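## Task

Grasp the bottle whose cap is blue and raise it upright by more than half of its own height, keeping it held there until the scene is ended. Other bottles may be shoved aside, but every one of them must be upright when the scene ends.

## Robot and tools

Robot: a single arm with a two-finger parallel gripper, mounted on a base at (0, 0, +0.073) m in the scene frame and slightly tilted; the base's up direction is about (-0.058, +0.021, +0.998). Joints from base outward: waist, shoulder, elbow (straight at 2.901 rad), wrist pitch, wrist yaw, wrist roll. The fingers point along the gripper's +z axis and close along its y axis. end_effector_position is the spot between the pads, roughly 1 cm behind the tips. A camera stand is beside the table.

Frames: every reported hand pose, velocity, target and camera pose is in the arm's base frame. Offsets use the base frame's axes; rotations turn about the Hand target position. In the scene frame the origin sits on the table below the base, +z is up, +y is to the left when facing +x.

The 7-number row (used by execute_actions and move): dx, dy, dz, rx, ry, rz, opening, each in [-1, 1]. The first six are an offset, not a pose: they are measured from the Hand target as it stands when the action or move begins, along base axes. Scale: 1.0 equals 0.6 m for dx/dy/dz and 180 degrees for the rotation; rx, ry, rz form one rotation vector. A translation longer than 1.0 may be shortened. Opening is absolute: +1 fully open (0.094 m), -1 closed. Because offsets restart from the current Hand target each time, sending the same offset twice moves twice as far. To keep the fingers as they are, resend the current opening value; 0 means half-open, not unchanged.

execute_actions(actions, cameras): actions is a list of actions; each action is a table of at most 15 rows, one row per 1/30 s step. All rows in one action count from that action's start pose; a short table repeats its last row. An empty list returns state plus all camera images. cameras takes names (cam_high, cam_wrist), ["all"], or []; an unknown name invalidates the call.

move(target, speed, blend, opening_speed, grip_force, blocking, cameras): target is one 7-number row or a list of up to 15 rows, every row an offset from the same starting Hand target. The gripper follows a straight path. speed is metres per second (0.002 to 2.9, default 0.25; rotation capped at twice that in rad/s), one value or one per target. blend in metres rounds corners between listed targets; 0 stops at each. opening_speed (0.2 or more, per second on the -1..+1 scale) closes fingers gradually; grip_force sets per-pad newtons, 10 to 50, and persists; lower force closes slowly. blocking=false returns after about 0.5 s while motion continues. The result ends with a move: line: done (at rest within 10 mm and 2 degrees), off_target, moving, held or fault, plus limits such as paced (clipped pose) or held (steps withheld). done does not prove nothing was touched, and a tiny move may read done without moving.

wait(seconds 0 to 10) lets time pass holding the last command. stop brakes a running move. zoom_image(camera, region [x0,y0,x1,y1] in pixels, at most 504 square) magnifies the latest image of cam_high or cam_wrist. finished_scene(scene) ends the scene with the current scene's number; it is irreversible, and nothing else should be called in that same reply.

Results: the state line gives end_effector_position (m) and end_effector_quat_wxyz in the base frame, possibly off by a few cm. Hand target is the last commanded pose after clipping; the gripper often rests short of it, and a new action (even zeros) requests it again. grip_measured is the measured finger opening on the command scale; on a hard object it reads a few hundredths below the object's width, so it cannot reveal contact by stopping. Joint torques include the arm's weight; positive means toward larger joint values; readings 1 to 3 wrap at ±28 N m. Joint velocities may print 'within noise'. Action results also list hand positions at some steps. A MOTOR HOT line appears at 75 °C; at 90 °C the arm folds and idles for the rest of the scene.

Cameras: cam_high (fixed, 504x504) and cam_wrist (on the hand, 504x504), with calibration given in OpenCV form; expect errors of millimetres to a couple of centimetres.

Practical order: look first, locate the right cap colour, open, approach from above or the side around (not near) the base, descend, close (slowly if desired), then lift straight up more than half the bottle height and hold, keeping it vertical.

Avoid: fast moves into contact, pushing far past a contact (the arm keeps pressing until commanded back past the gripper), knocking bottles over or off the table, dropping the held bottle, releasing while it moves, paths skimming the arm's base, and long stretched or pressing poses that overheat motors. Orientation commands beyond 40 degrees from the current one are clipped each step.

Each tool is called after "Emit:" as name(argument=value, ...) on one line, values as JSON.

## Session

Emit:
execute_actions(actions=[])

Scene clock: 0.00 s.
end_effector_position=(+0.3915, +0.0518, +0.2114) grip_measured=+1.000 end_effector_quat_wxyz=(+0.575, -0.027, +0.815, +0.076)
Joint positions: [0.102 1.162 0.653 0.174 -0.058 0.079 0.094]
Joint velocities: within noise
Joint torques (N m): no reading
Heat: 28 °C.
Hand target: +0.3929, +0.0523, +0.2244; +0.588, -0.028, +0.805, +0.077
Tool commands: gripper/opening=+1.0
camera_calibration:
cam_wrist: T_world_to_cam=[[0.11888, -0.987904, -0.0995704, 0.0245448], [-0.815105, -0.0398354, -0.577942, 0.449649], [0.566985, 0.149866, -0.809981, 0.0638982], [0, 0, 0, 1]] pos_world=[0.327364, 0.0325837, 0.314072]

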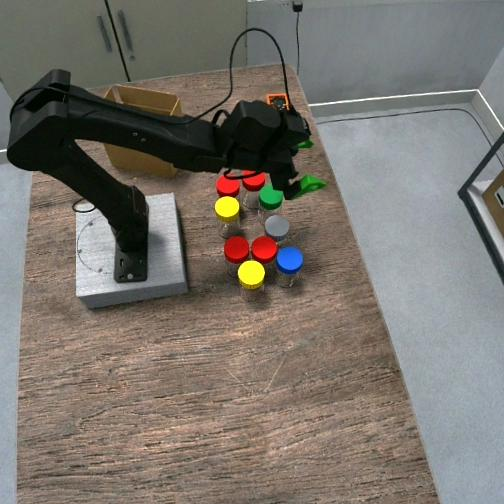

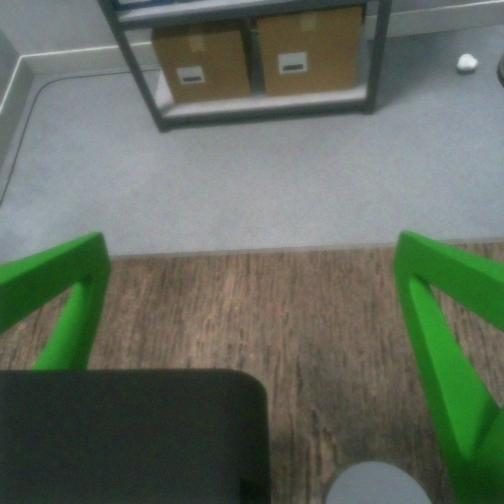

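Emit:
zoom_image(camera="cam_high", region=[190, 150, 350, 310])

Scaled by 3.150 from the camera's 504x504 image, which has a finer 720x720 frame.

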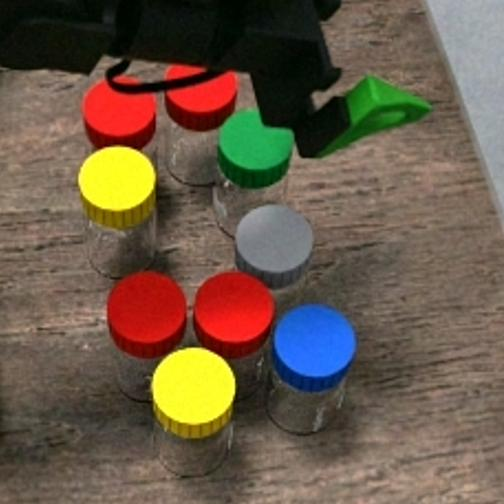

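Emit:
move(target=[-0.078, -0.257, -0.08, 0.0119, 0.387, -0.113, 1], speed=0.3, cameras=["all"])

Scene clock: 78.70 s.
end_effector_position=(+0.3449, -0.0978, +0.1697) grip_measured=+1.000 end_effector_quat_wxyz=(+0.027, +0.165, +0.986, +0.000)
Joint positions: [-0.282 1.869 1.824 -1.472 -0.006 0.05 0.094]
Joint torques (N m): [-0.36 -10.35 8.25 -0.32 0.08 -0.04]
Heat: 30 °C.
Hand target: +0.3460, -0.1020, +0.1763; +0.030, +0.165, +0.986, -0.006
Off the commanded pose: 0.008 m, 1 deg.
move: done
camera_calibration:
cam_wrist: T_world_to_cam=[[-0.335431, -0.942065, 0.000113567, 0.0223524], [-0.798125, 0.284243, 0.531227, 0.219175], [-0.500483, 0.178099, -0.84723, 0.456231], [0, 0, 0, 1]] pos_world=[0.410762, -0.122496, 0.270099]

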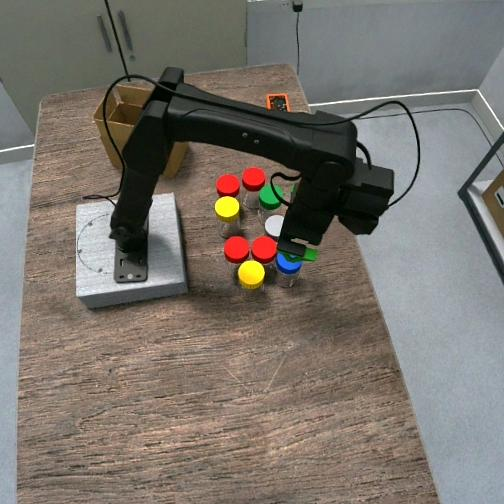

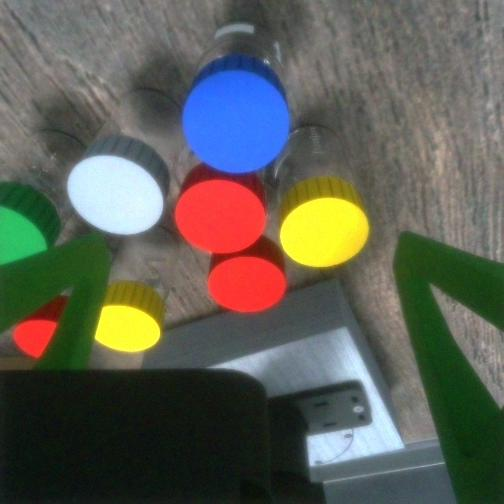

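Emit:
move(target=[0.02, 0.007, -0.135, 0, 0, 0, 1], cameras=["all"])

Scene clock: 97.13 s.
end_effector_position=(+0.3581, -0.0987, +0.0976) grip_measured=+1.000 end_effector_quat_wxyz=(+0.031, +0.166, +0.986, -0.001)
Joint positions: [-0.274 1.898 1.575 -1.187 -0.005 0.059 0.094]
Joint torques (N m): [0.62 -11.29 4.67 -0.01 0.06 0.09]
Heat: 31 °C.
Hand target: +0.3581, -0.0976, +0.0953; +0.030, +0.165, +0.986, -0.006
Off the commanded pose: 0.002 m, 1 deg.
move: done
camera_calibration:
cam_wrist: T_world_to_cam=[[-0.336918, -0.941534, -0.000042856, 0.0265266], [-0.801086, 0.286636, 0.525454, 0.270128], [-0.49472, 0.177069, -0.850822, 0.400125], [0, 0, 0, 1]] pos_world=[0.423283, -0.123302, 0.198497]

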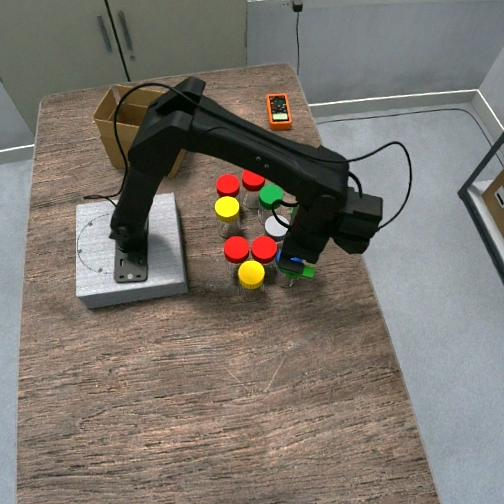

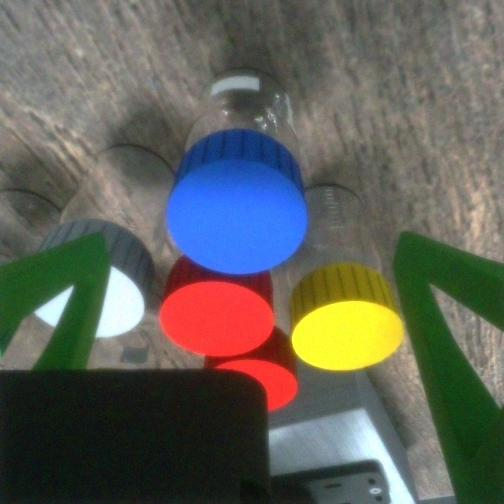

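Emit:
move(target=[[0, 0.009, -0.01, 0.005, -0.002, -0.083, 1],[0, 0.009, -0.115, 0.005, -0.002, -0.083, 1]], speed=0.15, blend=0.01, cameras=["all"])

Scene clock: 123.57 s.
end_effector_position=(+0.3583, -0.0938, +0.0288) grip_measured=+1.000 end_effector_quat_wxyz=(+0.031, +0.293, +0.956, +0.003)
Joint positions: [-0.261 1.949 1.365 -0.924 -0.005 0.334 0.094]
Joint torques (N m): [0.68 -11.19 4.4 0.04 0.07 0.09]
Heat: 29 °C.
Hand target: +0.3580, -0.0922, +0.0262; +0.031, +0.292, +0.956, -0.001
Off the commanded pose: 0.003 m, 1 deg.
move: done
camera_calibration:
cam_wrist: T_world_to_cam=[[-0.568921, -0.822234, -0.0161592, 0.125975], [-0.703011, 0.476045, 0.528353, 0.287578], [-0.426737, 0.311951, -0.848871, 0.329008], [0, 0, 0, 1]] pos_world=[0.41424, -0.135953, 0.129378]

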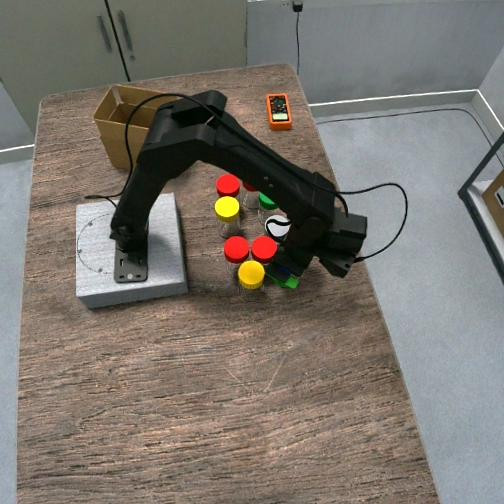

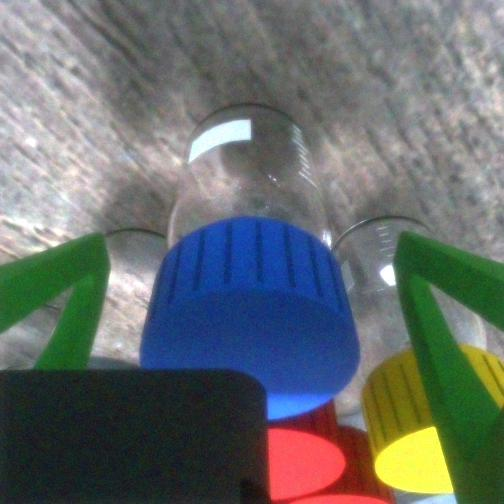

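Emit:
move(target=[0, 0, 0, 0, 0, 0, -0.1], opening_speed=0.8, cameras=["cam_wrist"])

Emit:
move(target=[0, 0, 0.05, 0, 0, 0, -0.1], speed=0.1, cameras=["all"])

Scene clock: 136.53 s.
end_effector_position=(+0.3587, -0.0940, +0.0288) grip_measured=+0.136 end_effector_quat_wxyz=(+0.032, +0.293, +0.955, +0.003)
Joint positions: [-0.261 1.949 1.365 -0.922 -0.005 0.335 0.053]
Joint torques (N m): [0.77 -11.22 4.41 0.01 0.07 0.09]
Heat: 29 °C.
Hand target: +0.3580, -0.0922, +0.0263; +0.031, +0.292, +0.956, -0.001
Off the commanded pose: 0.003 m, 1 deg.
move: done
camera_calibration:
cam_wrist: T_world_to_cam=[[-0.569211, -0.822018, -0.0168628, 0.12631], [-0.7038, 0.476542, 0.526852, 0.288325], [-0.425046, 0.311758, -0.84979, 0.32873], [0, 0, 0, 1]] pos_world=[0.414546, -0.136054, 0.129577]
Images, in order (width x height): cam_wrist 504x504.

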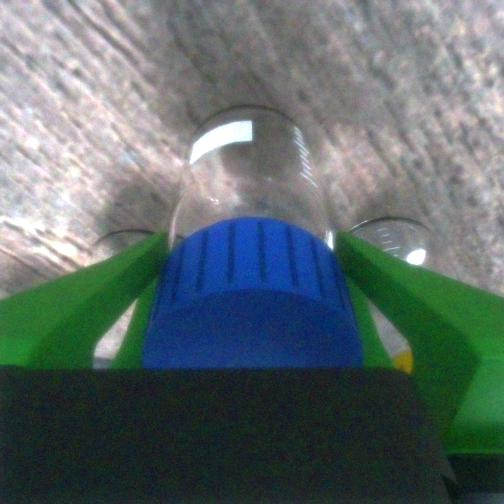

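Scene clock: 137.40 s.
end_effector_position=(+0.3543, -0.0931, +0.0360) grip_measured=+0.135 end_effector_quat_wxyz=(+0.018, +0.294, +0.956, +0.002)
Joint positions: [-0.261 1.949 1.396 -0.982 -0.003 0.335 0.053]
Joint torques (N m): [0.69 -14.43 7.9 -0.5 0.04 0.08]
Heat: 29 °C.
Hand target: +0.3580, -0.0922, +0.0563; +0.031, +0.292, +0.956, -0.001
Off the commanded pose: 0.021 m, 2 deg.
move: off_target
camera_calibration:
cam_wrist: T_world_to_cam=[[-0.56954, -0.821943, -0.00584709, 0.124358], [-0.688884, 0.473436, 0.548906, 0.274677], [-0.448401, 0.316652, -0.835864, 0.340775], [0, 0, 0, 1]] pos_world=[0.412851, -0.135734, 0.134797]

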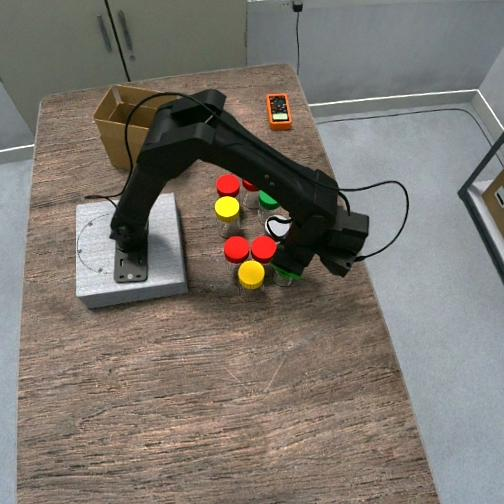

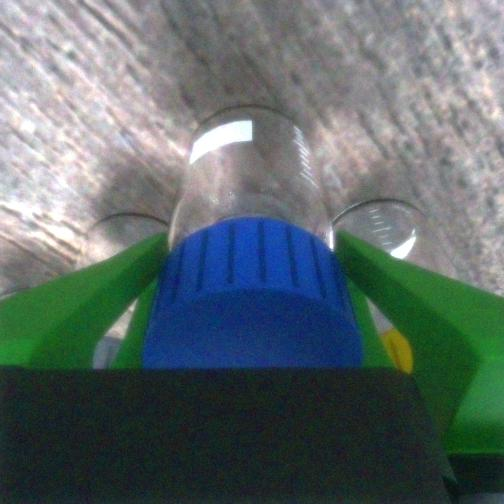

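Emit:
move(target=[0.005, 0, 0.155, 0, -0.008, 0, -0.1], speed=0.15, cameras=["all"])

Scene clock: 142.47 s.
end_effector_position=(+0.3586, -0.0942, +0.1254) grip_measured=+0.135 end_effector_quat_wxyz=(+0.018, +0.294, +0.956, +0.002)
Joint positions: [-0.261 1.918 1.714 -1.331 -0.003 0.335 0.053]
Joint torques (N m): [0.64 -15.2 8.42 -0.3 0 0.08]
Heat: 30 °C.
Hand target: +0.3610, -0.0922, +0.1493; +0.043, +0.292, +0.955, +0.002
Off the commanded pose: 0.024 m, 3 deg.
move: off_target
camera_calibration:
cam_wrist: T_world_to_cam=[[-0.569523, -0.821955, -0.00575583, 0.126314], [-0.688702, 0.473348, 0.54921, 0.228978], [-0.448701, 0.316752, -0.835665, 0.417904], [0, 0, 0, 1]] pos_world=[0.41715, -0.136934, 0.224197]

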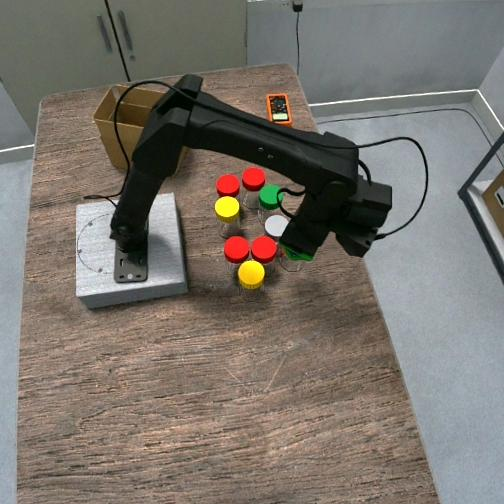

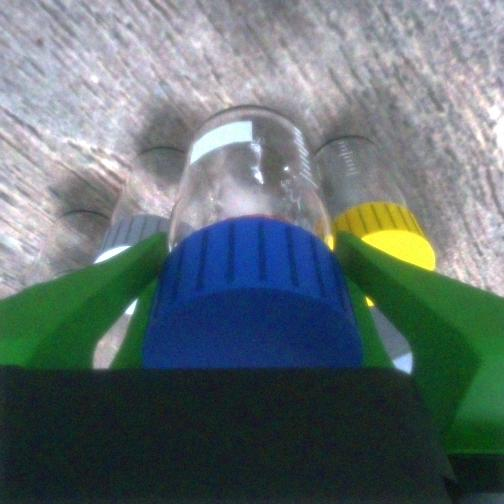

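Emit:
finished_scene(scene=2)

The scene is finished: the task was done.


## Next scene

The same job, from a new start.

Emit:
execute_actions(actions=[])

Emit:
zoom_image(camera="cam_high", region=[190, 150, 350, 310])

Scene clock: 0.00 s.
end_effector_position=(+0.3987, -0.0122, +0.1253) grip_measured=+1.000 end_effector_quat_wxyz=(+0.623, +0.044, +0.780, -0.038)
Joint positions: [0.033 1.508 0.344 0.939 0.146 0.029 0.094]
Joint velocities: within noise
Joint torques (N m): no reading
Heat: 26 °C.
Hand target: +0.4012, -0.0122, +0.1348; +0.634, +0.045, +0.771, -0.037
Tool commands: gripper/opening=+1.0
camera_calibration:
cam_wrist: T_world_to_cam=[[-0.127061, -0.991887, -0.00394063, 0.0378403], [-0.735855, 0.0969256, -0.670167, 0.384858], [0.665112, -0.0822523, -0.7422, -0.0506944], [0, 0, 0, 1]] pos_world=[0.321725, -0.00393906, 0.220443]

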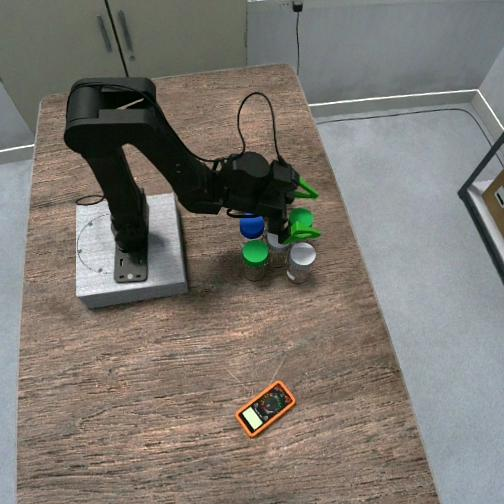

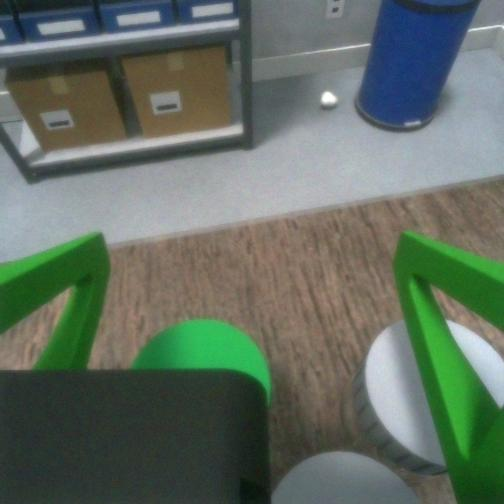

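Scaled by 3.150 from the camera's 504x504 image, which has a finer 720x720 frame.

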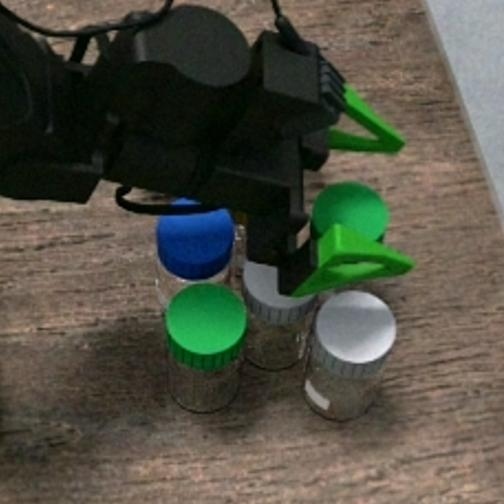

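Emit:
move(target=[-0.194, 0.005, 0.05, 0.0189, 0.419, 0.027, 1], speed=0.3, cameras=["all"])

Emit:
zoom_image(camera="cam_high", region=[190, 150, 350, 310])

Scene clock: 19.20 s.
end_effector_position=(+0.2817, -0.0089, +0.1571) grip_measured=+1.000 end_effector_quat_wxyz=(+0.025, -0.001, +1.000, -0.016)
Joint positions: [-0.016 1.564 1.421 -1.377 0.03 -0.018 0.094]
Joint torques (N m): [-0.51 -7.02 8.28 -0.21 -0.11 -0.06]
Heat: 27 °C.
Hand target: +0.2847, -0.0092, +0.1648; +0.029, +0.000, +1.000, -0.011
Off the commanded pose: 0.008 m, 1 deg.
move: done
camera_calibration:
cam_wrist: T_world_to_cam=[[-0.0093947, -0.999168, 0.0396826, -0.0136702], [-0.845465, 0.0291273, 0.533236, 0.160916], [-0.533949, -0.0285406, -0.845035, 0.405327], [0, 0, 0, 1]] pos_world=[0.352344, -0.00677757, 0.257251]

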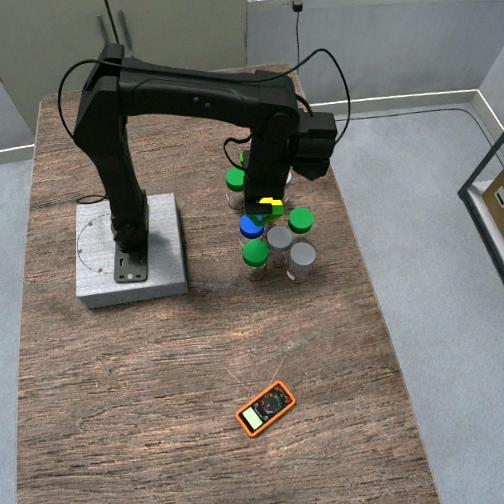

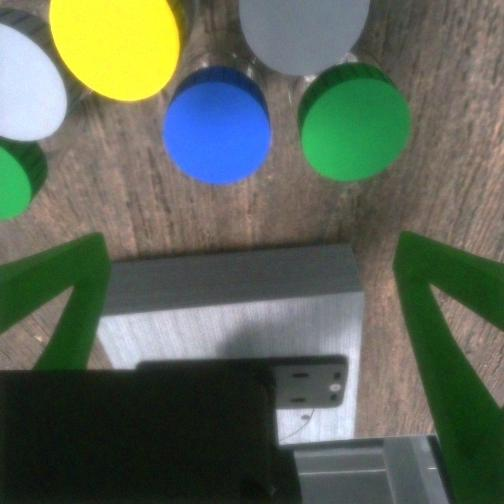

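Scaled by 3.150 from the camera's 504x504 image, which has a finer 720x720 frame.

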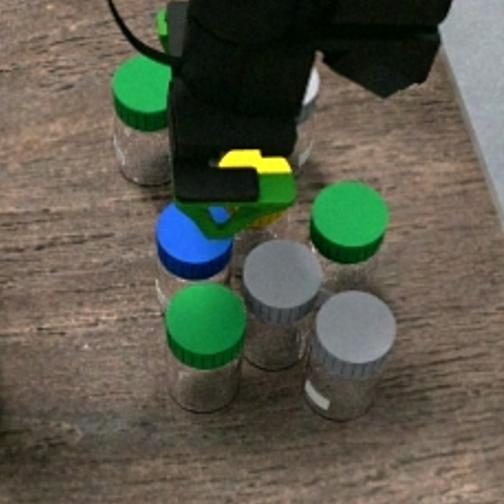

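Emit:
move(target=[[0.007, 0.02, -0.02, 0.027, -0.01, -0.471, 1], [0.007, 0.02, -0.10, 0.027, -0.01, -0.471, 1]], speed=0.4, blend=0.02, cameras=["all"])

Scene clock: 53.40 s.
end_effector_position=(+0.2910, +0.0007, +0.1064) grip_measured=+1.000 end_effector_quat_wxyz=(+0.029, +0.676, +0.736, +0.013)
Joint positions: [0.012 1.59 1.246 -1.166 0.021 1.497 0.094]
Joint torques (N m): [0.8 -8.21 4.55 -0.07 0.01 0.07]
Heat: 28 °C.
Hand target: +0.2890, +0.0027, +0.1048; +0.029, +0.675, +0.737, +0.011
Off the commanded pose: 0.003 m, 0 deg.
move: done
camera_calibration:
cam_wrist: T_world_to_cam=[[-0.995892, -0.0753586, -0.0502065, 0.293986], [-0.0905511, 0.826786, 0.555181, -0.026979], [-0.00032761, 0.557446, -0.830213, 0.21044], [0, 0, 0, 1]] pos_world=[0.290404, -0.0728491, 0.204449]

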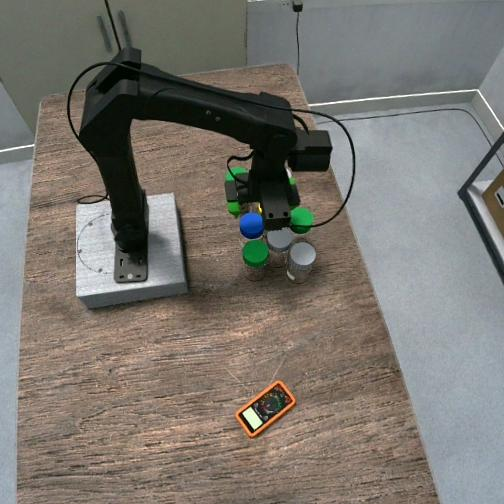

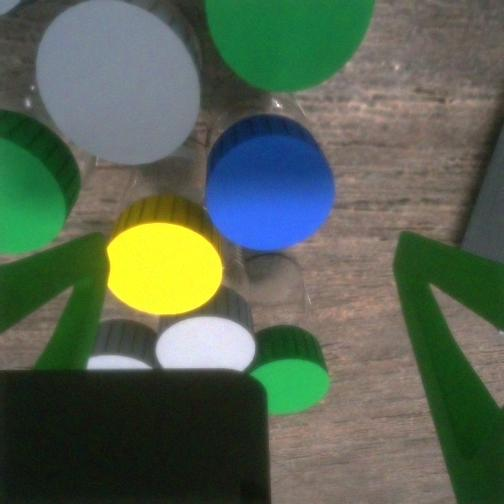

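Emit:
move(target=[[-0.0065, 0.002, 0, 0, 0, 0, 0.65],[-0.0065, 0.002, -0.13, 0, 0, 0, 0.65]], speed=0.15, blend=0.005, cameras=["all"])

Scene clock: 71.93 s.
end_effector_position=(+0.2871, +0.0022, +0.0310) grip_measured=+0.652 end_effector_quat_wxyz=(+0.030, +0.676, +0.736, +0.015)
Joint positions: [0.017 1.646 0.995 -0.855 0.02 1.503 0.078]
Joint torques (N m): [0.79 -7.3 4.05 0.06 0.02 0.06]
Heat: 28 °C.
Hand target: +0.2850, +0.0040, +0.0268; +0.029, +0.675, +0.737, +0.011
Off the commanded pose: 0.005 m, 1 deg.
move: done; blend cut to 0 m at target 1
camera_calibration:
cam_wrist: T_world_to_cam=[[-0.995741, -0.0745676, -0.0542139, 0.286575], [-0.0921305, 0.826408, 0.555483, 0.0136386], [0.00338174, 0.558112, -0.829759, 0.145927], [0, 0, 0, 1]] pos_world=[0.286118, -0.0713455, 0.129044]

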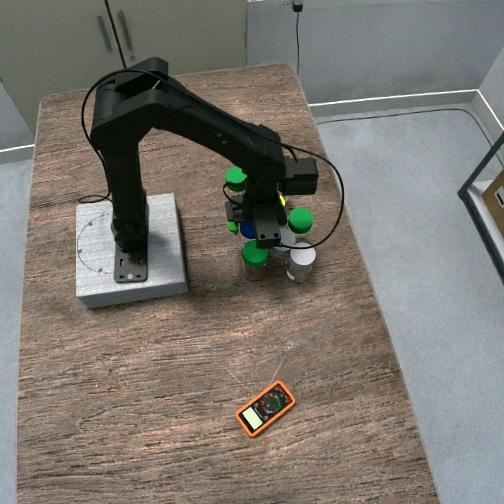

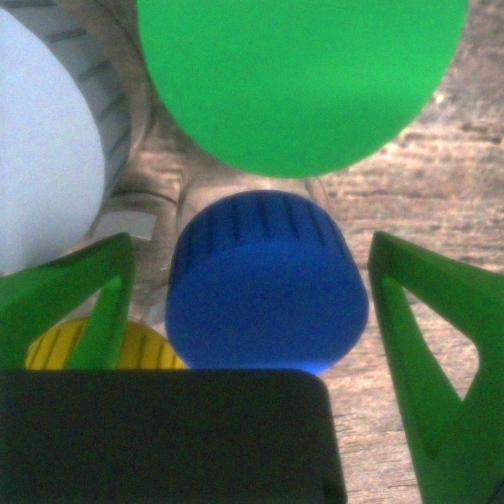

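Emit:
move(target=[[-0.006, -0.01, -0.003, 0, 0, 0, 0.65],[-0.006, -0.01, -0.003, 0, 0, 0, -0.1]], opening_speed=0.8, speed=0.1, cameras=["cam_wrist"])

Scene clock: 84.73 s.
end_effector_position=(+0.2868, +0.0011, +0.0279) grip_measured=+0.155 end_effector_quat_wxyz=(+0.032, +0.673, +0.739, +0.017)
Joint positions: [0.012 1.646 0.981 -0.836 0.019 1.488 0.054]
Joint torques (N m): [-0.59 -8.24 3.58 -0.03 0.01 -0.01]
Heat: 27 °C.
Hand target: +0.2814, -0.0020, +0.0249; +0.029, +0.675, +0.737, +0.011
Off the commanded pose: 0.007 m, 1 deg.
move: done
camera_calibration:
cam_wrist: T_world_to_cam=[[-0.994716, -0.0844174, -0.0584281, 0.285846], [-0.102656, 0.825294, 0.555294, 0.0193743], [0.00134383, 0.558358, -0.829599, 0.144524], [0, 0, 0, 1]] pos_world=[0.28613, -0.0725552, 0.12584]
Images, in order (width x height): cam_wrist 504x504.

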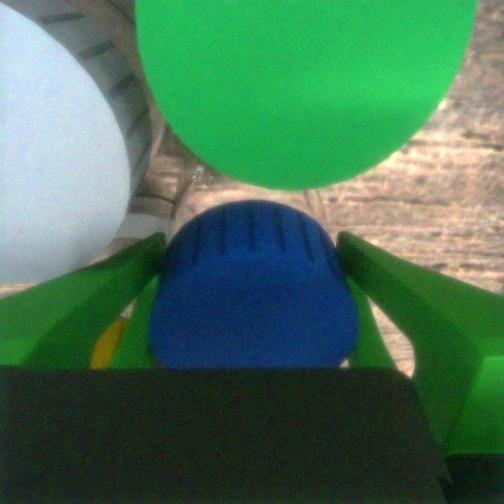

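Emit:
move(target=[0.005, 0.002, 0.215, 0, -0.01, 0, -0.1], speed=0.13, cameras=["all"])

Scene clock: 90.23 s.
end_effector_position=(+0.2846, +0.0011, +0.1362) grip_measured=+0.155 end_effector_quat_wxyz=(+0.027, +0.673, +0.739, +0.012)
Joint positions: [0.012 1.566 1.341 -1.291 0.019 1.488 0.054]
Joint torques (N m): [-0.16 -10.59 8.21 -0.37 0.02 0.04]
Heat: 27 °C.
Hand target: +0.2845, -0.0008, +0.1540; +0.041, +0.675, +0.737, +0.022
Off the commanded pose: 0.018 m, 2 deg.
move: off_target
camera_calibration:
cam_wrist: T_world_to_cam=[[-0.99544, -0.0844578, -0.0443348, 0.288338], [-0.0948182, 0.825441, 0.556468, -0.0434056], [-0.0104024, 0.558135, -0.829685, 0.237823], [0, 0, 0, 1]] pos_world=[0.285381, -0.0725562, 0.234255]

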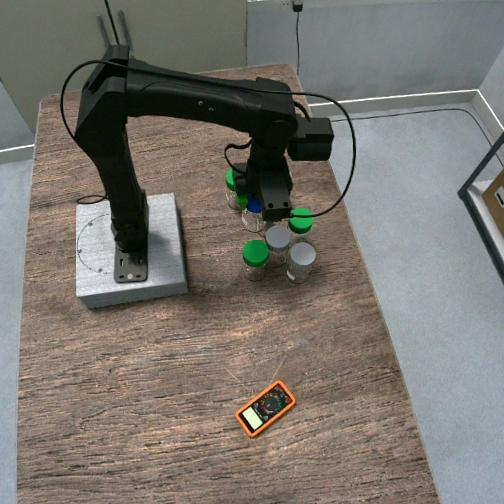

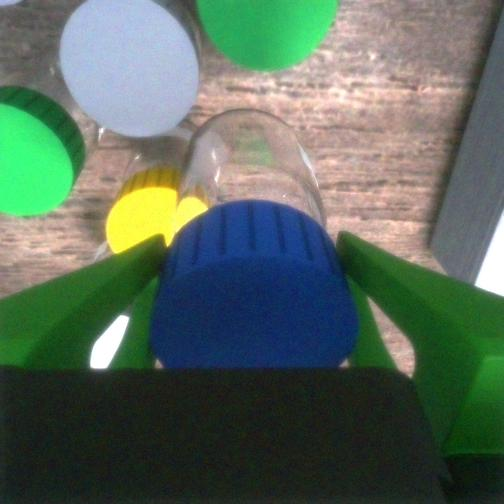

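Emit:
finished_scene(scene=3)

The scene is finished: the task was done.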